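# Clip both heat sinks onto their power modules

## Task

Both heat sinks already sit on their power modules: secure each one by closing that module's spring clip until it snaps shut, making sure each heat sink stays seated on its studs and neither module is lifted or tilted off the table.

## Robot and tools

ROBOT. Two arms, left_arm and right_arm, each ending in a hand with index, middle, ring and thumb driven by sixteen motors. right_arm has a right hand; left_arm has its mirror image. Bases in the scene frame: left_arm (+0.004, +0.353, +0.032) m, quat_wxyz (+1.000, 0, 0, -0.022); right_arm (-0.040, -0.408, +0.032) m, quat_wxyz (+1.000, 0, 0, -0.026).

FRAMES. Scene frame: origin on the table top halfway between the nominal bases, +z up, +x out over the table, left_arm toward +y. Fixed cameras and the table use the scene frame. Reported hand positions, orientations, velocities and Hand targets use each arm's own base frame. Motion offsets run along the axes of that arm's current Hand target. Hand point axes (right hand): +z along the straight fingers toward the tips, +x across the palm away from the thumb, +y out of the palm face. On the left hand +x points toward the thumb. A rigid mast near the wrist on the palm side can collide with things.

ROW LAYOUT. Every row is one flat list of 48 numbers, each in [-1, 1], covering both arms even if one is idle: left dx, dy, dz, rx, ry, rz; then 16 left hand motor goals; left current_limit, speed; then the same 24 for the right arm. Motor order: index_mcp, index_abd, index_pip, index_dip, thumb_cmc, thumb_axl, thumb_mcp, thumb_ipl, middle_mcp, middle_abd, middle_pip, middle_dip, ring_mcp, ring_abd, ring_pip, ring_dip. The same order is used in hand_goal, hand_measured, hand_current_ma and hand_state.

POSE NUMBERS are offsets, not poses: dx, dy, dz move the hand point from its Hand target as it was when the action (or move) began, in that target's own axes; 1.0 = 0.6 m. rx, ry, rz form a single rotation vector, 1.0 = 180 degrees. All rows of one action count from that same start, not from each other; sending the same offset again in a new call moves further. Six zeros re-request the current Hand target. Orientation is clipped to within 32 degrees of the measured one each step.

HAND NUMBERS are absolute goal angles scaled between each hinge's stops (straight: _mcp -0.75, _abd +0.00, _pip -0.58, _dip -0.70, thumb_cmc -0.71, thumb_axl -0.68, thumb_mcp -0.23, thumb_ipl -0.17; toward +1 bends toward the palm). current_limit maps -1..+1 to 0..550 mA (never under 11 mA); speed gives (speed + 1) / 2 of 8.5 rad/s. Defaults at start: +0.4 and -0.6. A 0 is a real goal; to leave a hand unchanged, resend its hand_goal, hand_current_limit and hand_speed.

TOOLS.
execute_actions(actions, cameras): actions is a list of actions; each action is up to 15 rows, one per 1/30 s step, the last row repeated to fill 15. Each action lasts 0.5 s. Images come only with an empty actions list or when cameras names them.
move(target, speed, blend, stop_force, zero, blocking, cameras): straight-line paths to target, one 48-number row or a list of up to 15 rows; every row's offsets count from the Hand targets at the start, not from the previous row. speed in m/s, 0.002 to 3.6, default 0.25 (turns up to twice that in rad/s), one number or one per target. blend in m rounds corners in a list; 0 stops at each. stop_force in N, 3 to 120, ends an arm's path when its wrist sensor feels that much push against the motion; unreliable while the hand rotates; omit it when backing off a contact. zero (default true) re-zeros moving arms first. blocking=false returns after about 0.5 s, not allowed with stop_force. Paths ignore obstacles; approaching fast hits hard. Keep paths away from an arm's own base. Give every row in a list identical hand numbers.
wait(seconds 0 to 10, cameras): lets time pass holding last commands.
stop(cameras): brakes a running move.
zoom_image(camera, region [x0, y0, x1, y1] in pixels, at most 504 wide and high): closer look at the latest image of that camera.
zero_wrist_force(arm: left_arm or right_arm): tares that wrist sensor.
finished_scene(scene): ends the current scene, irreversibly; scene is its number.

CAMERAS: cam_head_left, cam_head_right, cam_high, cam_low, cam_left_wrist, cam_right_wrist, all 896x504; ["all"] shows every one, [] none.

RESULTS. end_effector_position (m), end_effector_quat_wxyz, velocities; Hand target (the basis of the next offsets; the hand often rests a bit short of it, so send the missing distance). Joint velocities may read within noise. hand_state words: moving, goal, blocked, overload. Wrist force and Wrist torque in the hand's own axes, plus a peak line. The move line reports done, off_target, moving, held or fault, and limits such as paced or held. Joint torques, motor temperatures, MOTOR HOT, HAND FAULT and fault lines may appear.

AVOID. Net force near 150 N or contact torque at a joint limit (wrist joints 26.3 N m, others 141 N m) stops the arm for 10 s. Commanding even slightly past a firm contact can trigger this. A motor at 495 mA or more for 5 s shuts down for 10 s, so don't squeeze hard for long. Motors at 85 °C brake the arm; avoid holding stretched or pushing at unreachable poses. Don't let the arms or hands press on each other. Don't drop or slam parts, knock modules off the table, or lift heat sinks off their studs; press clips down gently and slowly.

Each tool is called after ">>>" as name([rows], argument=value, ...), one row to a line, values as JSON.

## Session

Scene 1 done. Now scene 2.

>>> execute_actions(actions=[])

>>> zoom_image(camera="cam_head_left", region=[240, 260, 660, 480])

>>> zoom_image(camera="cam_head_right", region=[240, 260, 660, 480])

>>> zoom_image(camera="cam_high", region=[240, 60, 660, 280])

>>> zoom_image(camera="cam_low", region=[340, 150, 680, 330])

Scene clock: 0.00 s.
left_arm: end_effector_position=(+0.5877, +0.2917, +0.3633) hand_goal=(-0.754, +0.000, -0.576, -0.696, -0.714, -0.678, -0.226, -0.168, -0.754, +0.000, -0.576, -0.696, -0.754, +0.000, -0.576, -0.696) hand_measured=(-0.754, +0.000, -0.576, -0.696, -0.714, -0.678, -0.226, -0.168, -0.754, +0.000, -0.576, -0.696, -0.754, +0.000, -0.576, -0.696) hand_current_ma=(+0, +0, +0, +0, +0, +0, +0, +0, +0, +0, +0, +0, +0, +0, +0, +0) hand_state=(goal, goal, goal, goal, goal, goal, goal, goal, goal, goal, goal, goal, goal, goal, goal, goal) hand_current_limit=0.40 hand_speed=-0.60 end_effector_quat_wxyz=(+0.214, +0.245, +0.891, +0.316) | right_arm: end_effector_position=(+0.2120, +0.0099, +0.1315) hand_goal=(-0.754, +0.000, -0.576, -0.696, -0.714, -0.678, -0.226, -0.168, -0.754, +0.000, -0.576, -0.696, -0.754, +0.000, -0.576, -0.696) hand_measured=(-0.754, +0.000, -0.576, -0.696, -0.714, -0.678, -0.226, -0.168, -0.754, +0.000, -0.576, -0.696, -0.754, +0.000, -0.576, -0.696) hand_current_ma=(+0, +0, +0, +0, +0, +0, +0, +0, +0, +0, +0, +0, +0, +0, +0, +0) hand_state=(goal, goal, goal, goal, goal, goal, goal, goal, goal, goal, goal, goal, goal, goal, goal, goal) hand_current_limit=0.40 hand_speed=-0.60 end_effector_quat_wxyz=(+0.158, +0.941, -0.293, +0.063)
Joint positions: left_arm=[3.676 -1.649 -1.974 -0.315 1.693 -0.45] | right_arm=[0.027 -1.895 2.543 -2.237 -1.912 2.199]
Joint velocities: within noise
Joint torques (N m): no reading
Motor temperatures (°C): left_arm=[37 30 36 40 41 38] | right_arm=[37 31 30 33 40 46]
Wrist force (N): no reading
Wrist torque (N m): no reading
Wrist force, peak (N): no reading
Hand target: left_arm +0.5877, +0.2917, +0.3633; +0.214, +0.245, +0.891, +0.316 | right_arm +0.2120, +0.0099, +0.1315; +0.158, +0.941, -0.293, +0.063
camera_calibration:
cam_left_wrist: T_world_to_cam=[[0.423146, -0.872599, -0.243964, 0.0561324], [-0.8941, -0.445746, 0.0435435, 0.592893], [-0.146742, 0.199703, -0.968806, 0.508235], [0, 0, 0, 1]] pos_world=[0.580932, 0.211765, 0.480258]
cam_right_wrist: T_world_to_cam=[[-0.994714, -0.0975579, -0.0320367, 0.254262], [-0.102151, 0.908412, 0.405405, -0.0805532], [-0.010448, 0.406535, -0.913576, 0.246733], [0, 0, 0, 1]] pos_world=[0.247268, -0.00232473, 0.266212]

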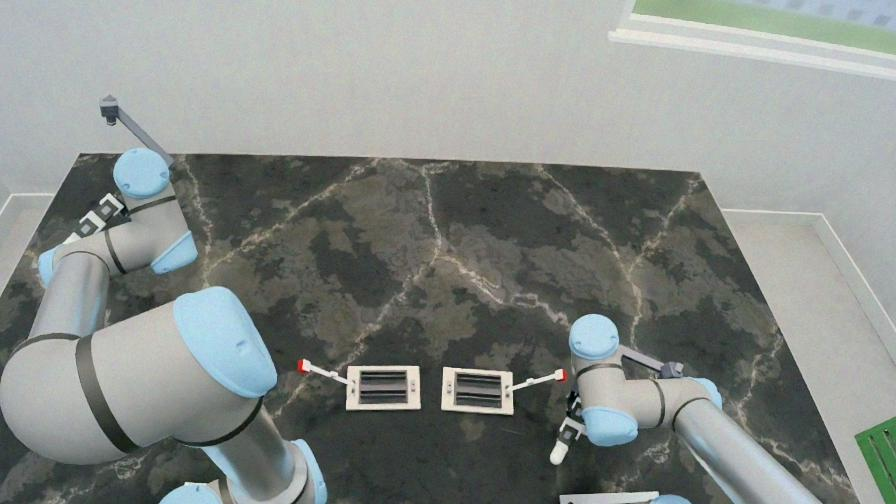

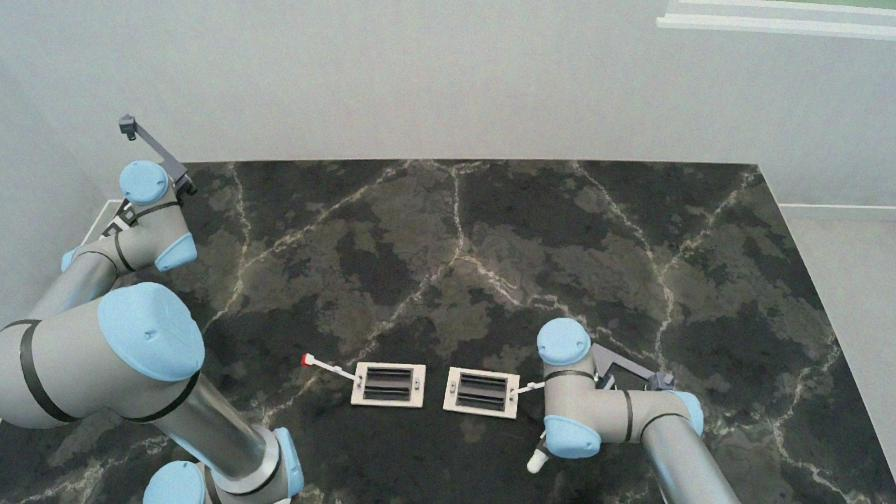

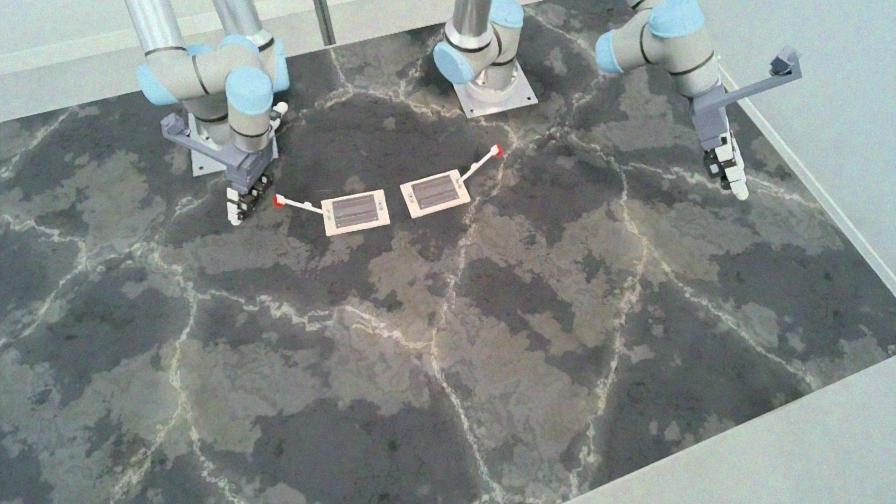

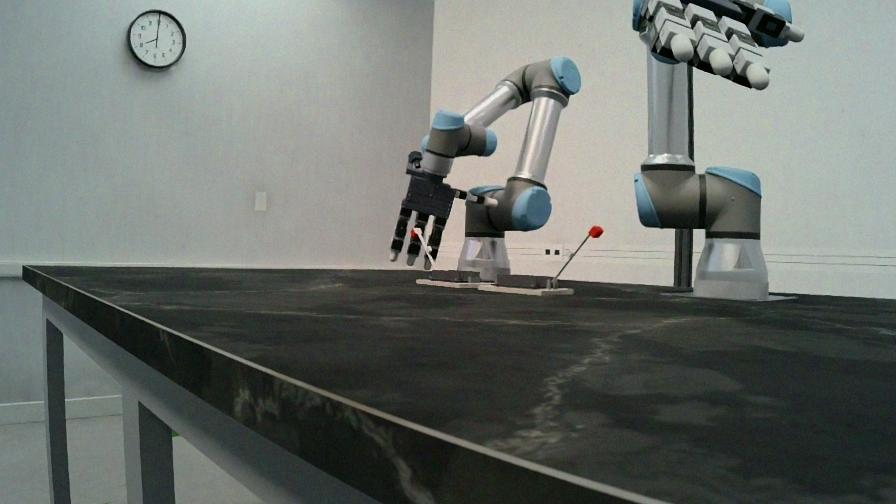

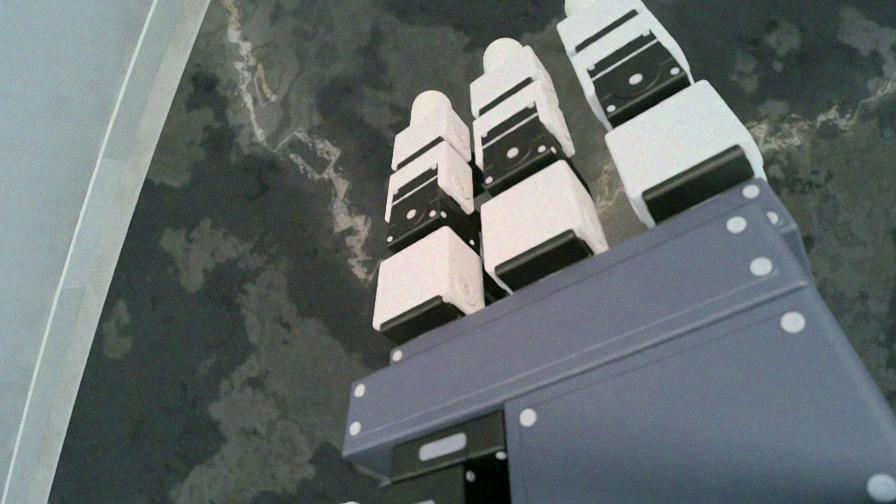

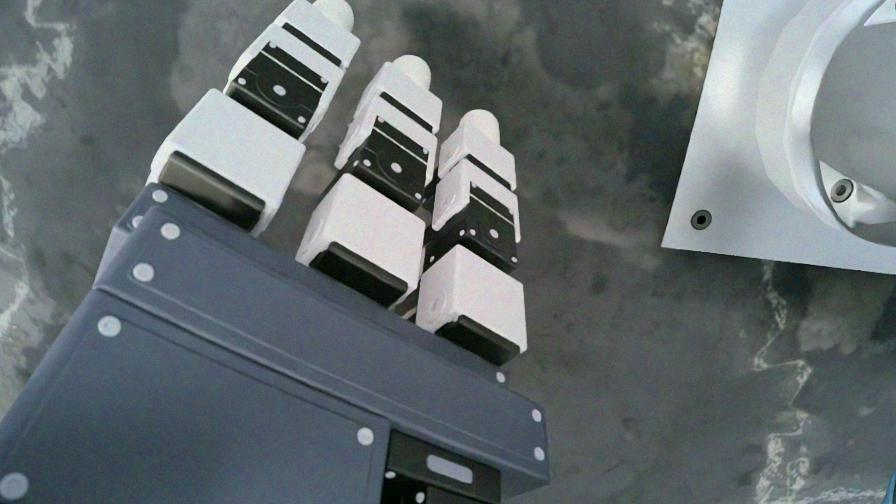

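Scaled by 1.200.

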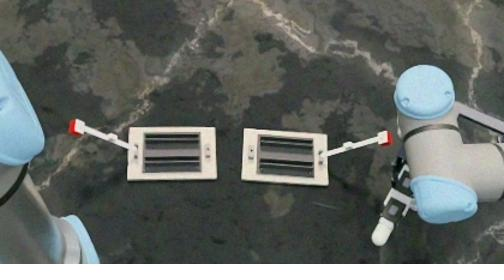

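Scaled by 1.200.

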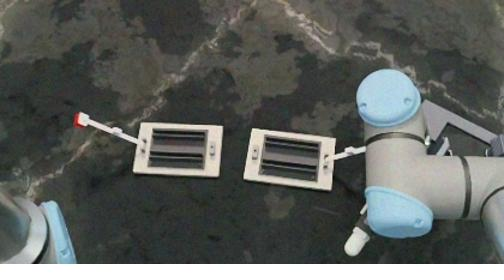

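Scaled by 1.200.

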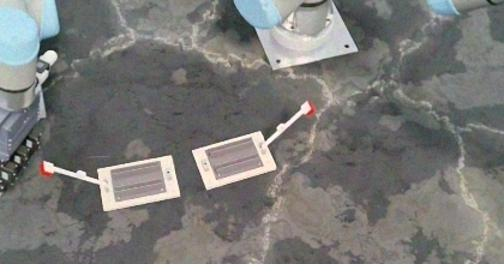

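Scaled by 1.482.

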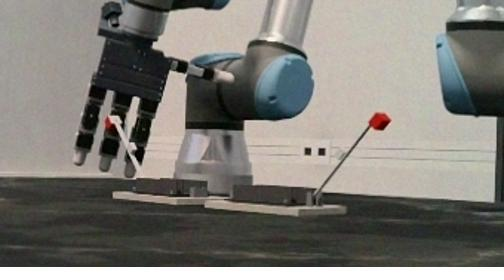

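>>> zoom_image(camera="cam_head_left", region=[290, 350, 430, 420])

>>> zoom_image(camera="cam_head_left", region=[430, 350, 570, 420])

>>> zoom_image(camera="cam_head_right", region=[290, 345, 430, 415])

>>> zoom_image(camera="cam_head_right", region=[430, 355, 570, 425])

>>> zoom_image(camera="cam_high", region=[220, 160, 400, 250])

>>> zoom_image(camera="cam_high", region=[380, 130, 520, 220])

>>> zoom_image(camera="cam_low", region=[370, 190, 510, 300])

>>> zoom_image(camera="cam_low", region=[480, 200, 620, 310])

Scaled by 3.600.

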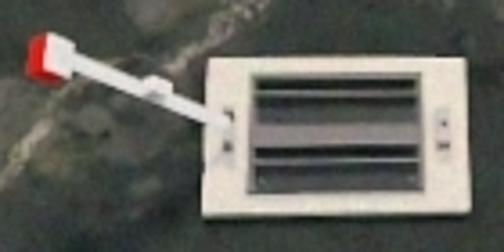

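Scaled by 3.600.

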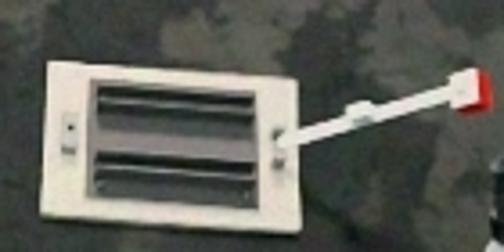

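Scaled by 3.600.

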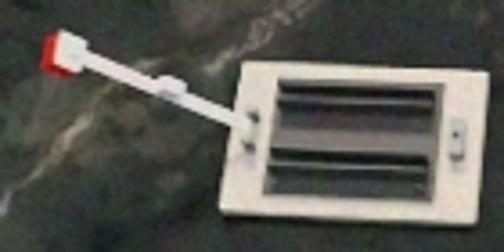

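Scaled by 3.600.

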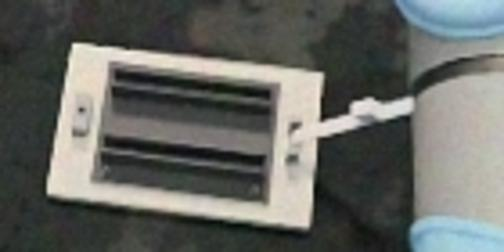

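Scaled by 2.800.

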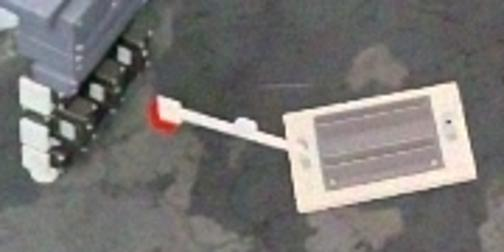

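Scaled by 3.600.

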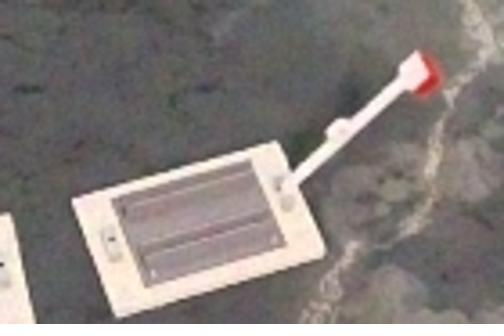

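Scaled by 3.600.

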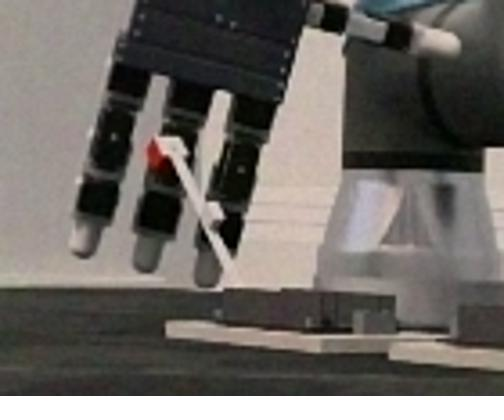

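Scaled by 3.600.

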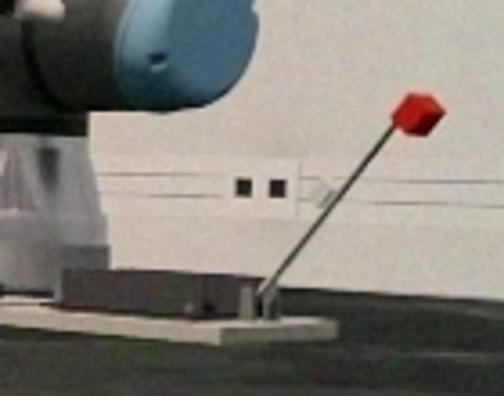

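>>> move([
  [0.158,-0.472,-0.4127,0.0541,0.2956,-0.6356,-0.754,0,-0.576,-0.696,-0.714,-0.678,-0.226,-0.168,0.478,0,0.736,-0.044,0.478,0,0.736,-0.044,0.7,-0.6,0.0422,0.0521,-0.1885,0,0,0,-0.754,0,-0.576,-0.696,-0.714,-0.678,-0.226,-0.168,0.478,0,0.736,-0.044,0.478,0,0.736,-0.044,0.7,-0.6],
  [0.158,-0.472,-0.4127,0.0541,0.2956,-0.6356,-0.754,0,-0.576,-0.696,-0.714,-0.678,-0.226,-0.168,0.478,0,0.736,-0.044,0.478,0,0.736,-0.044,0.7,-0.6,0.1155,0.0427,-0.204,0.0417,-0.1058,0.3239,-0.754,0,-0.576,-0.696,-0.714,-0.678,-0.226,-0.168,0.478,0,0.736,-0.044,0.478,0,0.736,-0.044,0.7,-0.6],
], speed=0.35, blend=0.03, cameras=["cam_head_left","cam_high","cam_low"])

Scene clock: 151.47 s.
left_arm: end_effector_position=(+0.2949, +0.0396, +0.3283) hand_goal=(-0.754, +0.000, -0.576, -0.696, -0.714, -0.678, -0.226, -0.168, +0.478, +0.000, +0.736, -0.044, +0.478, +0.000, +0.736, -0.044) hand_measured=(-0.754, +0.000, -0.576, -0.696, -0.716, -0.678, -0.224, -0.168, +0.464, +0.000, +0.734, -0.046, +0.466, +0.000, +0.734, -0.046) hand_current_ma=(+0, +0, +0, +0, +0, +0, +0, +0, -5, +0, +0, +0, -4, +0, +0, +0) hand_state=(goal, goal, goal, goal, goal, goal, goal, goal, goal, goal, goal, goal, goal, goal, goal, goal) hand_current_limit=0.70 hand_speed=-0.60 end_effector_quat_wxyz=(+0.000, +0.714, -0.700, +0.000) | right_arm: end_effector_position=(+0.2510, -0.0060, +0.2682) hand_goal=(-0.754, +0.000, -0.576, -0.696, -0.714, -0.678, -0.226, -0.168, +0.478, +0.000, +0.736, -0.044, +0.478, +0.000, +0.736, -0.044) hand_measured=(-0.754, +0.000, -0.576, -0.696, -0.714, -0.678, -0.224, -0.168, +0.464, +0.000, +0.734, -0.046, +0.462, +0.000, +0.734, -0.046) hand_current_ma=(+0, +0, +0, +0, +0, +0, +2, +0, -23, +0, -1, -2, -25, +0, -2, -2) hand_state=(goal, goal, goal, goal, goal, goal, goal, goal, goal, goal, goal, goal, goal, goal, goal, goal) hand_current_limit=0.70 hand_speed=-0.60 end_effector_quat_wxyz=(+0.000, +0.685, -0.728, +0.000)
Joint positions: left_arm=[3.662 -1.258 -1.906 -1.549 1.571 -2.64] | right_arm=[-0.509 -2.009 2.136 -1.698 -1.571 2.694]
Joint torques (N m): left_arm=[-8.64 18.75 37.25 1.4 -1.41 -2.18] | right_arm=[5.19 -9.33 -15.37 -3.93 -0.46 -0.03]
Wrist force (N): left_arm=[1.2 -1.4 -0.4] | right_arm=[0.1 0.0 -0.2]
Wrist torque (N m): left_arm=[0.10 -0.13 0.03] | right_arm=[0.12 -0.03 0.11]
Wrist force, peak (N): left_arm=[1.4 -1.4 -0.4] | right_arm=[0.9 -0.1 -0.2]
Hand target: left_arm +0.2949, +0.0396, +0.3283; +0.000, +0.714, -0.700, +0.000 | right_arm +0.2510, -0.0060, +0.2681; +0.000, +0.685, -0.729, +0.000
Off the commanded pose: left_arm 0.000 m, 0 deg | right_arm 0.000 m, 0 deg.
move: done
Images, in order (width x height): cam_head_left 896x504, cam_high 896x504, cam_low 896x504.

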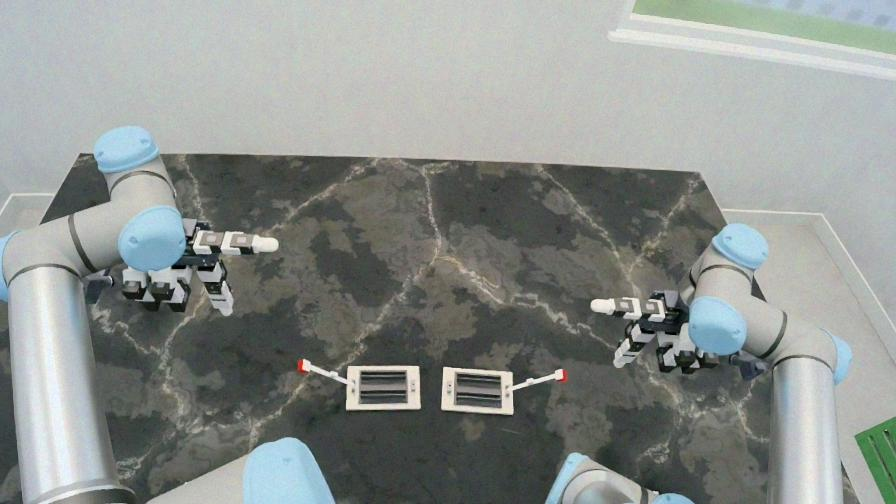

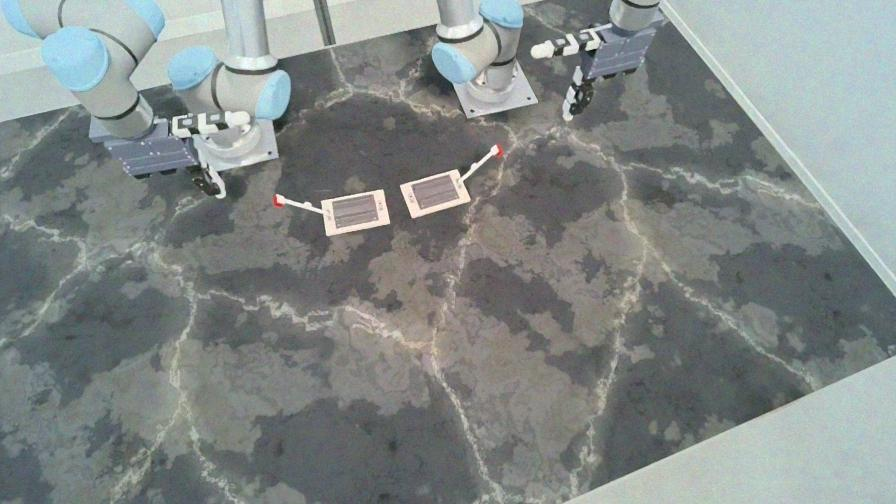

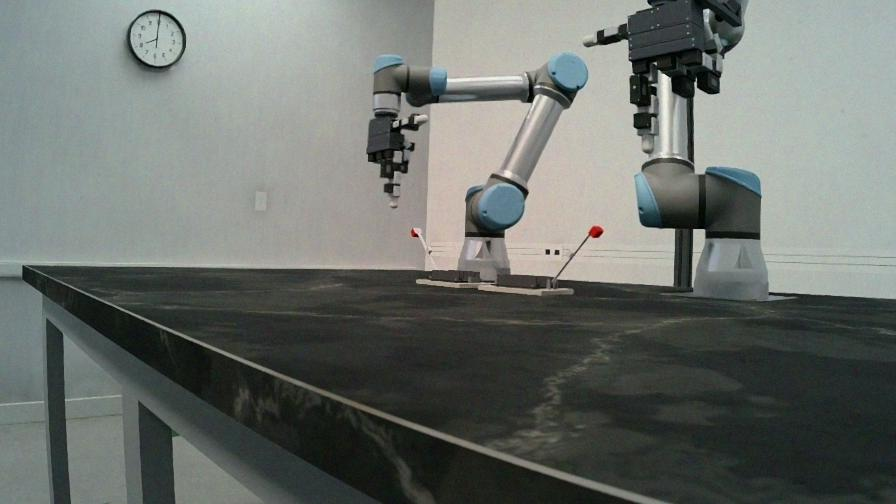

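>>> move(target=[0.1057,0.0747,0.2233,0,0,0,-0.754,0,-0.576,-0.696,-0.714,-0.678,-0.226,-0.168,0.478,0,0.736,-0.044,0.478,0,0.736,-0.044,0.7,-0.6,-0.075,0,0.1233,0,0,0,-0.754,0,-0.576,-0.696,-0.714,-0.678,-0.226,-0.168,0.478,0,0.736,-0.044,0.478,0,0.736,-0.044,0.7,-0.6], speed=0.15, cameras=["cam_head_left","cam_head_right","cam_high","cam_low"])

>>> zoom_image(camera="cam_high", region=[200, 140, 340, 240])

>>> zoom_image(camera="cam_high", region=[440, 90, 580, 190])

>>> zoom_image(camera="cam_low", region=[360, 180, 500, 310])

>>> zoom_image(camera="cam_low", region=[540, 180, 680, 310])

>>> zoom_image(camera="cam_head_left", region=[500, 320, 640, 420])

>>> zoom_image(camera="cam_head_right", region=[240, 310, 380, 410])

Scene clock: 160.77 s.
left_arm: end_effector_position=(+0.2512, -0.0247, +0.1944) hand_goal=(-0.754, +0.000, -0.576, -0.696, -0.714, -0.678, -0.226, -0.168, +0.478, +0.000, +0.736, -0.044, +0.478, +0.000, +0.736, -0.044) hand_measured=(-0.754, +0.000, -0.576, -0.696, -0.716, -0.678, -0.224, -0.168, +0.464, +0.000, +0.734, -0.046, +0.466, +0.000, +0.734, -0.046) hand_current_ma=(+0, +0, +0, +0, +0, +0, +0, +0, -5, +0, +0, +0, -4, +0, +0, +0) hand_state=(goal, goal, goal, goal, goal, goal, goal, goal, goal, goal, goal, goal, goal, goal, goal, goal) hand_current_limit=0.70 hand_speed=-0.60 end_effector_quat_wxyz=(+0.000, +0.714, -0.701, +0.000) | right_arm: end_effector_position=(+0.2538, +0.0390, +0.1941) hand_goal=(-0.754, +0.000, -0.576, -0.696, -0.714, -0.678, -0.226, -0.168, +0.478, +0.000, +0.736, -0.044, +0.478, +0.000, +0.736, -0.044) hand_measured=(-0.754, +0.000, -0.576, -0.696, -0.714, -0.678, -0.224, -0.168, +0.464, +0.000, +0.734, -0.046, +0.462, +0.000, +0.734, -0.046) hand_current_ma=(+0, +0, +0, +0, +0, +0, +2, +0, -23, +0, -1, -2, -25, +0, -2, -2) hand_state=(goal, goal, goal, goal, goal, goal, goal, goal, goal, goal, goal, goal, goal, goal, goal, goal) hand_current_limit=0.70 hand_speed=-0.60 end_effector_quat_wxyz=(+0.000, +0.685, -0.728, +0.000)
Joint positions: left_arm=[3.548 -1.183 -2.302 -1.229 1.571 -2.753] | right_arm=[-0.373 -1.954 2.3 -1.917 -1.571 2.83]
Joint torques (N m): left_arm=[6.18 0.92 22 3.5 2.55 2.9] | right_arm=[-14.14 -14.37 -25.92 -2.14 -1.47 -1.07]
Wrist force (N): left_arm=[1.2 -0.7 -0.4] | right_arm=[0.1 0.1 -0.1]
Wrist torque (N m): left_arm=[0.20 -0.12 0.02] | right_arm=[0.14 -0.02 0.13]
Wrist force, peak (N): left_arm=[0.6 -1.6 -1.9] | right_arm=[0.5 0.0 -0.9]
Hand target: left_arm +0.2512, -0.0247, +0.1944; +0.000, +0.714, -0.700, +0.000 | right_arm +0.2538, +0.0389, +0.1942; +0.000, +0.685, -0.729, +0.000
Off the commanded pose: left_arm 0.000 m, 0 deg | right_arm 0.000 m, 0 deg.
move: done
Images, in order (width x height): cam_head_left 896x504, cam_head_right 896x504, cam_high 896x504, cam_low 896x504.

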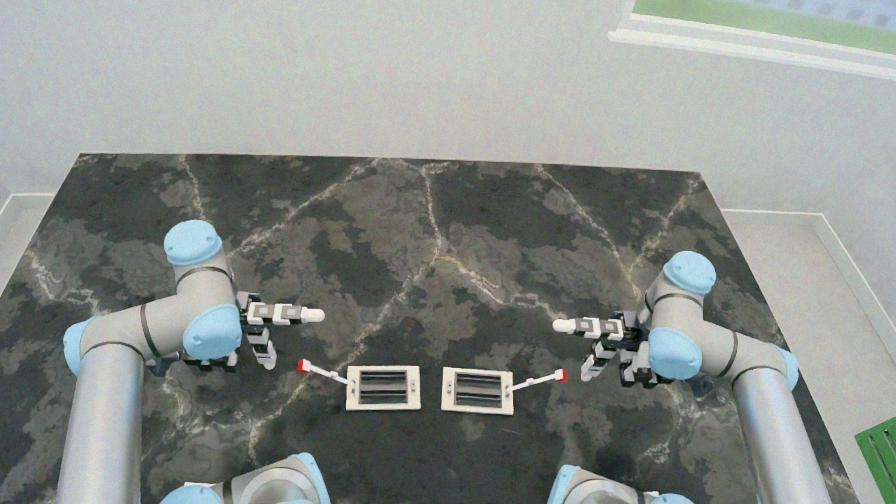

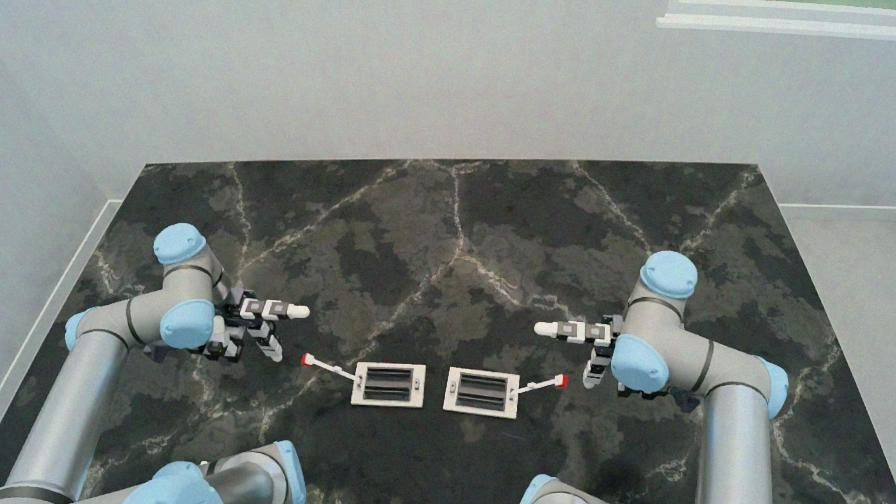

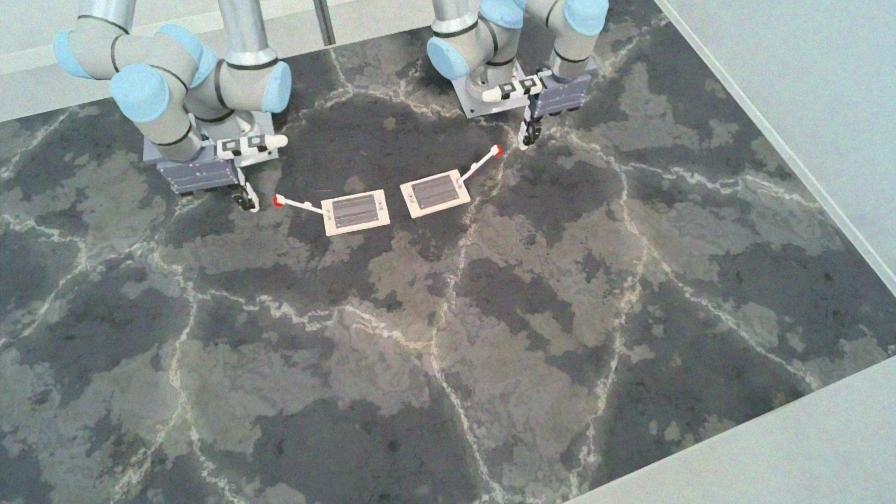

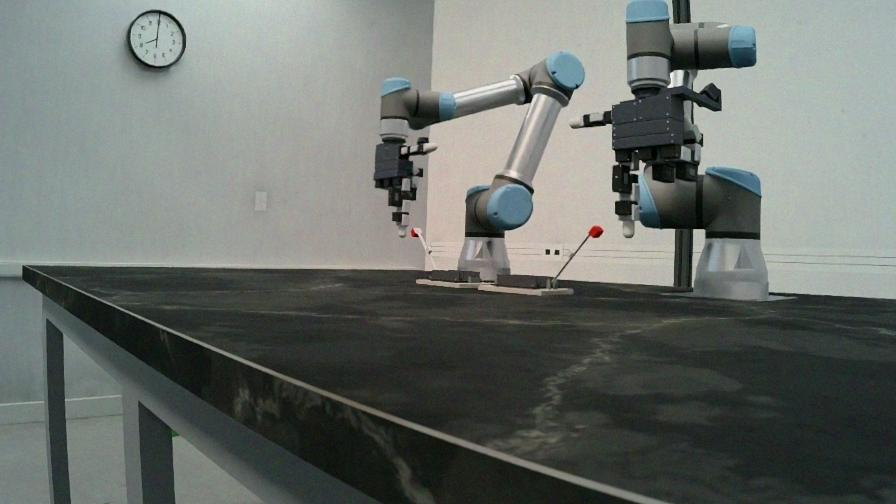

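Scaled by 3.600.

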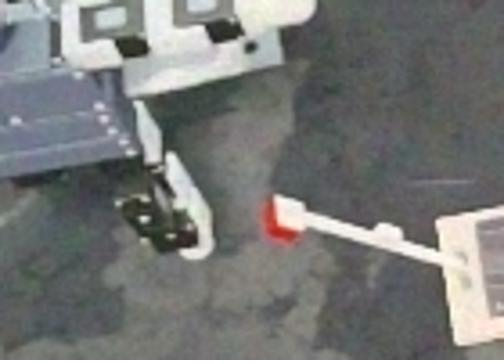

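Scaled by 3.600.

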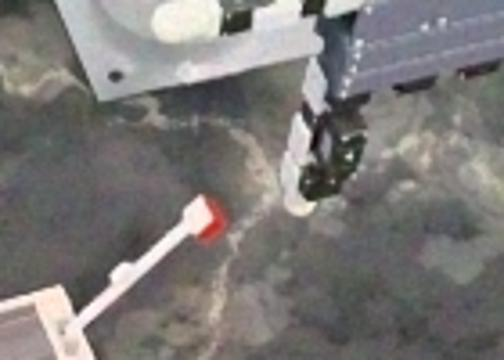

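Scaled by 3.600.

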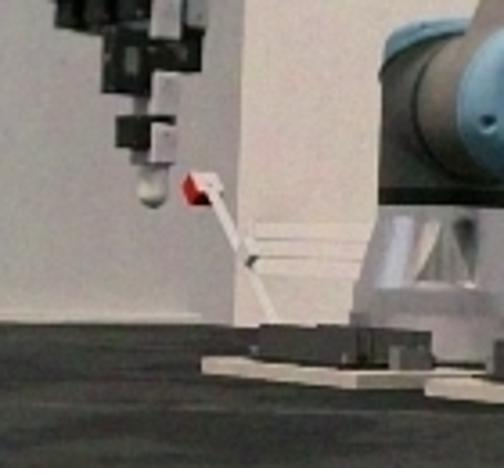

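Scaled by 3.600.

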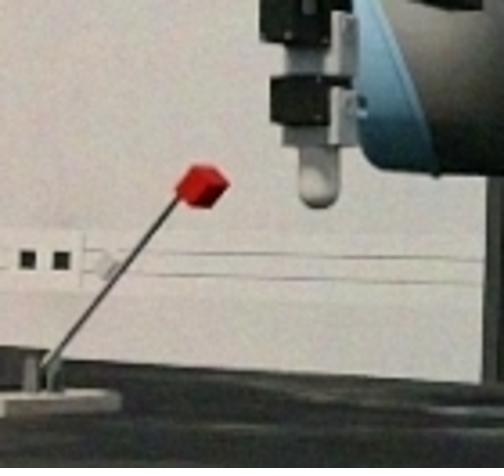

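Scaled by 3.600.

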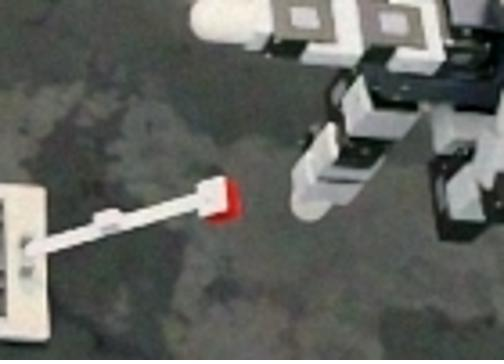

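Scaled by 3.600.

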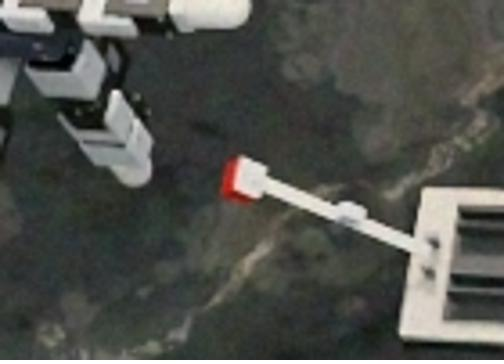

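>>> zoom_image(camera="cam_head_right", region=[510, 320, 650, 420])

>>> zoom_image(camera="cam_head_left", region=[230, 310, 370, 410])

Scaled by 3.600.

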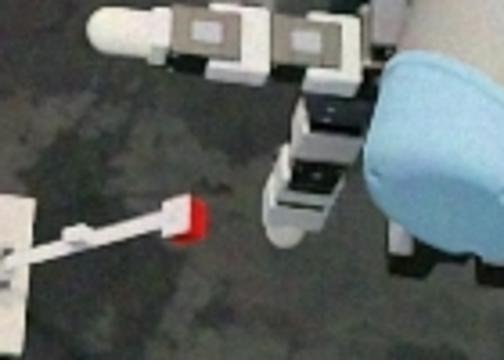

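Scaled by 3.600.

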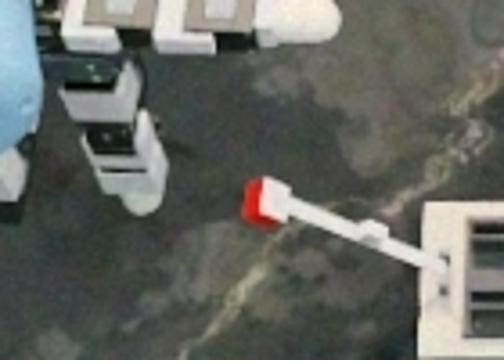

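>>> move([
  [0,0,0,0,0,0,-0.754,0,-0.576,-0.696,-0.714,-0.678,-0.226,-0.168,0.478,0,0.736,-0.044,0.478,0,0.736,-0.044,0.7,-0.6,-0.0867,0.0033,0,0,0,0,-0.754,0,-0.576,-0.696,-0.714,-0.678,-0.226,-0.168,0.478,0,0.736,-0.044,0.478,0,0.736,-0.044,0.7,-0.6],
  [0,0,0,0,0,0,-0.754,0,-0.576,-0.696,-0.714,-0.678,-0.226,-0.168,0.478,0,0.736,-0.044,0.478,0,0.736,-0.044,0.7,-0.6,-0.1433,0.0033,-0.0417,0,0,0,-0.754,0,-0.576,-0.696,-0.714,-0.678,-0.226,-0.168,0.478,0,0.736,-0.044,0.478,0,0.736,-0.044,0.7,-0.6],
  [0,0,0,0,0,0,-0.754,0,-0.576,-0.696,-0.714,-0.678,-0.226,-0.168,0.478,0,0.736,-0.044,0.478,0,0.736,-0.044,0.7,-0.6,-0.2167,0.0033,-0.065,0,0,0,-0.754,0,-0.576,-0.696,-0.714,-0.678,-0.226,-0.168,0.478,0,0.736,-0.044,0.478,0,0.736,-0.044,0.7,-0.6],
  [0,0,0,0,0,0,-0.754,0,-0.576,-0.696,-0.714,-0.678,-0.226,-0.168,0.478,0,0.736,-0.044,0.478,0,0.736,-0.044,0.7,-0.6,-0.275,0.0033,-0.065,0,0,0,-0.754,0,-0.576,-0.696,-0.714,-0.678,-0.226,-0.168,0.478,0,0.736,-0.044,0.478,0,0.736,-0.044,0.7,-0.6],
  [0,0,0,0,0,0,-0.754,0,-0.576,-0.696,-0.714,-0.678,-0.226,-0.168,0.478,0,0.736,-0.044,0.478,0,0.736,-0.044,0.7,-0.6,-0.3317,0.0033,-0.05,0,0,0,-0.754,0,-0.576,-0.696,-0.714,-0.678,-0.226,-0.168,0.478,0,0.736,-0.044,0.478,0,0.736,-0.044,0.7,-0.6],
  [0,0,0,0,0,0,-0.754,0,-0.576,-0.696,-0.714,-0.678,-0.226,-0.168,0.478,0,0.736,-0.044,0.478,0,0.736,-0.044,0.7,-0.6,-0.385,0.0033,-0.0267,0,0,0,-0.754,0,-0.576,-0.696,-0.714,-0.678,-0.226,-0.168,0.478,0,0.736,-0.044,0.478,0,0.736,-0.044,0.7,-0.6],
  [0,0,0,0,0,0,-0.754,0,-0.576,-0.696,-0.714,-0.678,-0.226,-0.168,0.478,0,0.736,-0.044,0.478,0,0.736,-0.044,0.7,-0.6,-0.4283,0.0033,0.015,0,0,0,-0.754,0,-0.576,-0.696,-0.714,-0.678,-0.226,-0.168,0.478,0,0.736,-0.044,0.478,0,0.736,-0.044,0.7,-0.6],
  [0,0,0,0,0,0,-0.754,0,-0.576,-0.696,-0.714,-0.678,-0.226,-0.168,0.478,0,0.736,-0.044,0.478,0,0.736,-0.044,0.7,-0.6,-0.4583,0.0033,0.0667,0,0,0,-0.754,0,-0.576,-0.696,-0.714,-0.678,-0.226,-0.168,0.478,0,0.736,-0.044,0.478,0,0.736,-0.044,0.7,-0.6],
], speed=0.05, blend=0.01, stop_force=12, cameras=["cam_head_left","cam_head_right","cam_high","cam_low"])

>>> zoom_image(camera="cam_high", region=[310, 140, 450, 240])

>>> zoom_image(camera="cam_low", region=[410, 190, 550, 310])

>>> zoom_image(camera="cam_head_left", region=[400, 340, 540, 440])

>>> zoom_image(camera="cam_head_right", region=[400, 340, 540, 440])

Scene clock: 230.90 s.
left_arm: end_effector_position=(+0.2512, -0.0247, +0.1944) hand_goal=(-0.754, +0.000, -0.576, -0.696, -0.714, -0.678, -0.226, -0.168, +0.478, +0.000, +0.736, -0.044, +0.478, +0.000, +0.736, -0.044) hand_measured=(-0.754, +0.000, -0.576, -0.696, -0.716, -0.678, -0.224, -0.168, +0.464, +0.000, +0.734, -0.046, +0.466, +0.000, +0.734, -0.046) hand_current_ma=(+0, +0, +0, +0, +0, +0, +0, +0, -5, +0, +0, +0, -4, +0, +0, +0) hand_state=(goal, goal, goal, goal, goal, goal, goal, goal, goal, goal, goal, goal, goal, goal, goal, goal) hand_current_limit=0.70 hand_speed=-0.60 end_effector_quat_wxyz=(+0.000, +0.714, -0.700, +0.000) | right_arm: end_effector_position=(+0.2688, +0.3135, +0.1542) hand_goal=(-0.754, +0.000, -0.576, -0.696, -0.714, -0.678, -0.226, -0.168, +0.478, +0.000, +0.736, -0.044, +0.478, +0.000, +0.736, -0.044) hand_measured=(-0.754, +0.004, -0.576, -0.696, -0.714, -0.678, -0.224, -0.168, +0.464, +0.000, +0.734, -0.046, +0.462, +0.000, +0.734, -0.046) hand_current_ma=(+0, +3, +0, +0, +0, +0, +2, +0, -23, +0, -1, -2, -25, +0, -2, -2) hand_state=(goal, goal, goal, goal, goal, goal, goal, goal, goal, goal, goal, goal, goal, goal, goal, goal) hand_current_limit=0.70 hand_speed=-0.60 end_effector_quat_wxyz=(+0.000, +0.685, -0.729, +0.000)
Joint positions: left_arm=[3.548 -1.183 -2.302 -1.228 1.571 -2.753] | right_arm=[0.383 -1.574 2.121 -2.118 -1.571 3.586]
Joint torques (N m): left_arm=[6.9 -1.07 12.65 2.76 2.04 2.63] | right_arm=[-13.62 -29.14 -28.3 -3.16 -0.95 -1.58]
Wrist force (N): left_arm=[1.3 -0.9 -0.2] | right_arm=[0.4 0.1 0.0]
Wrist torque (N m): left_arm=[0.16 -0.14 0.03] | right_arm=[0.12 -0.07 0.02]
Wrist force, peak (N): left_arm=[1.4 -1.1 -0.3] | right_arm=[4.6 -0.4 -5.8]
Hand target: left_arm +0.2512, -0.0247, +0.1944; +0.000, +0.714, -0.700, +0.000 | right_arm +0.2688, +0.3135, +0.1542; +0.000, +0.685, -0.729, +0.000
Off the commanded pose: left_arm 0.000 m, 0 deg | right_arm 0.000 m, 0 deg.
move: done
Images, in order (width x height): cam_head_left 896x504, cam_head_right 896x504, cam_high 896x504, cam_low 896x504.

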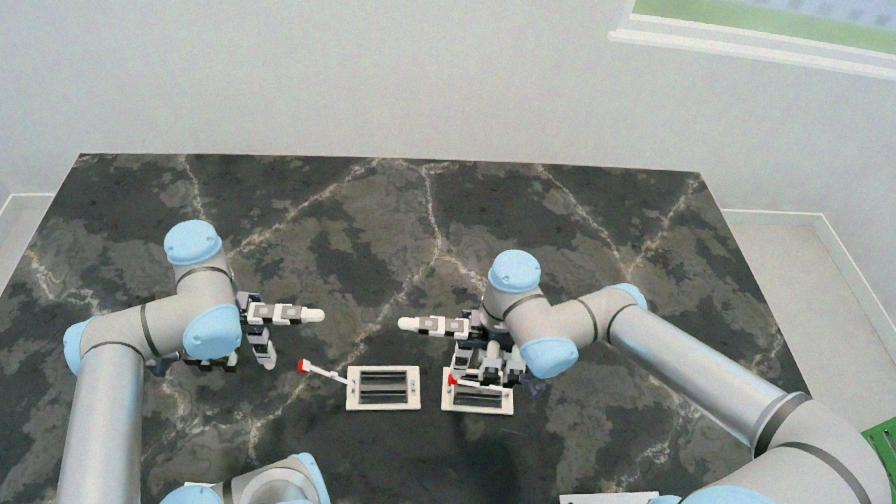

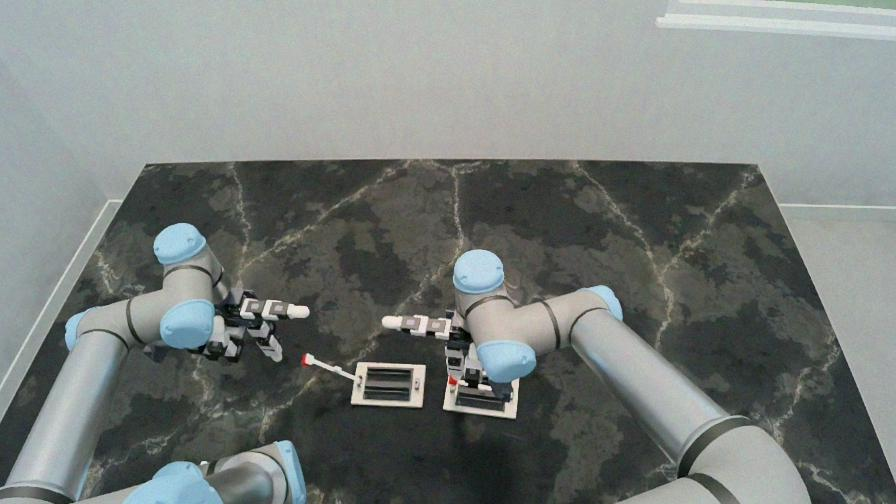

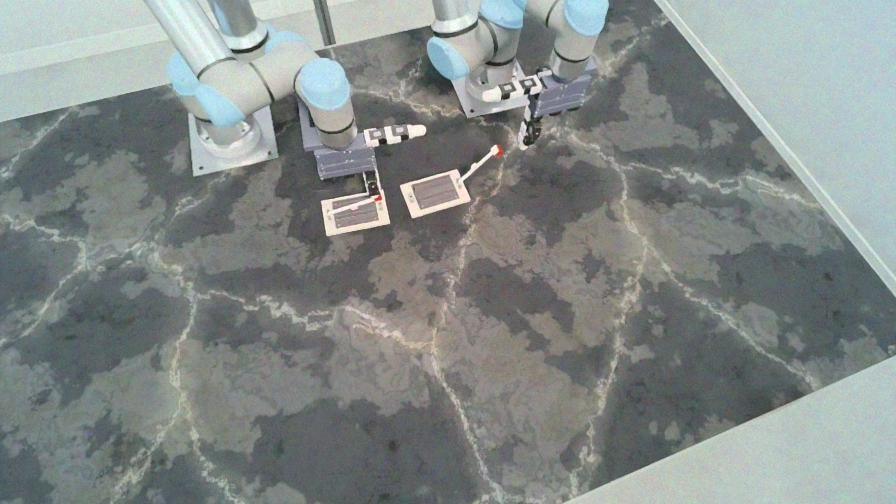

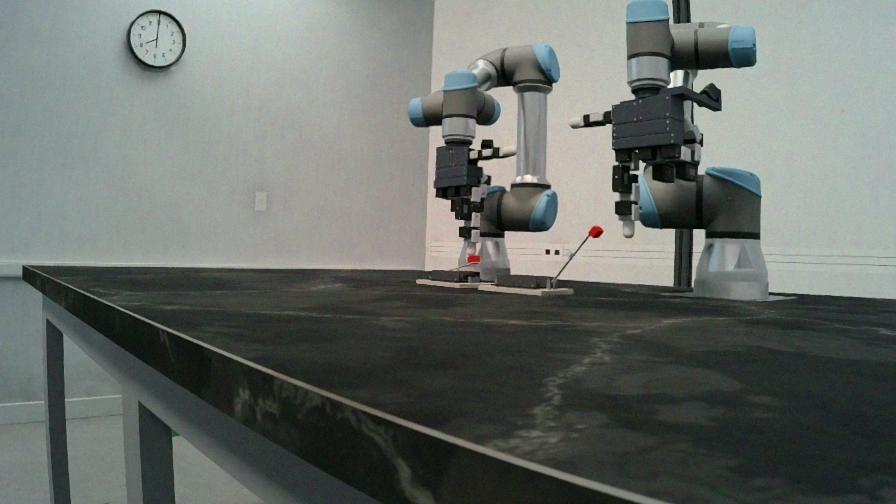

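Scaled by 3.600.

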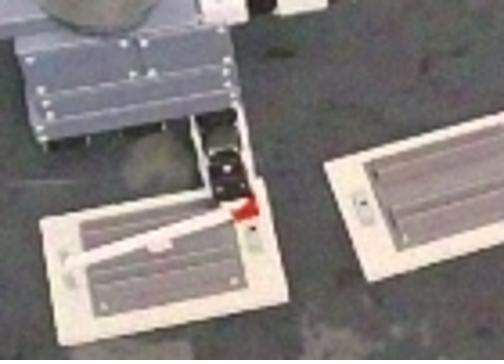

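Scaled by 3.600.

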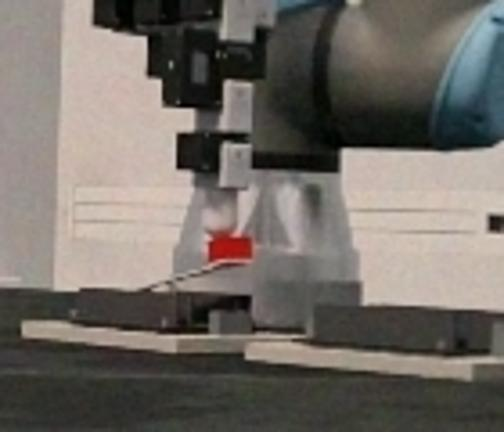

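Scaled by 3.600.

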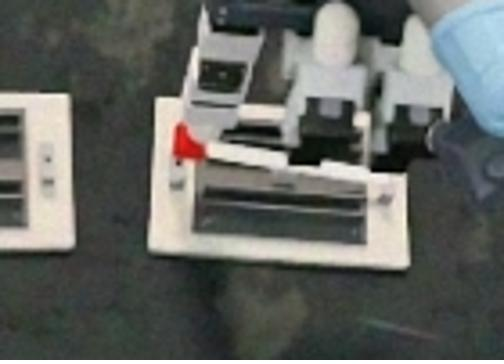

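Scaled by 3.600.

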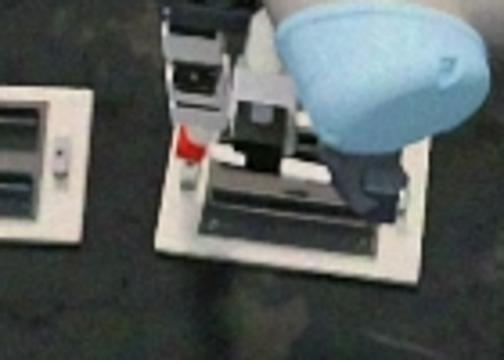

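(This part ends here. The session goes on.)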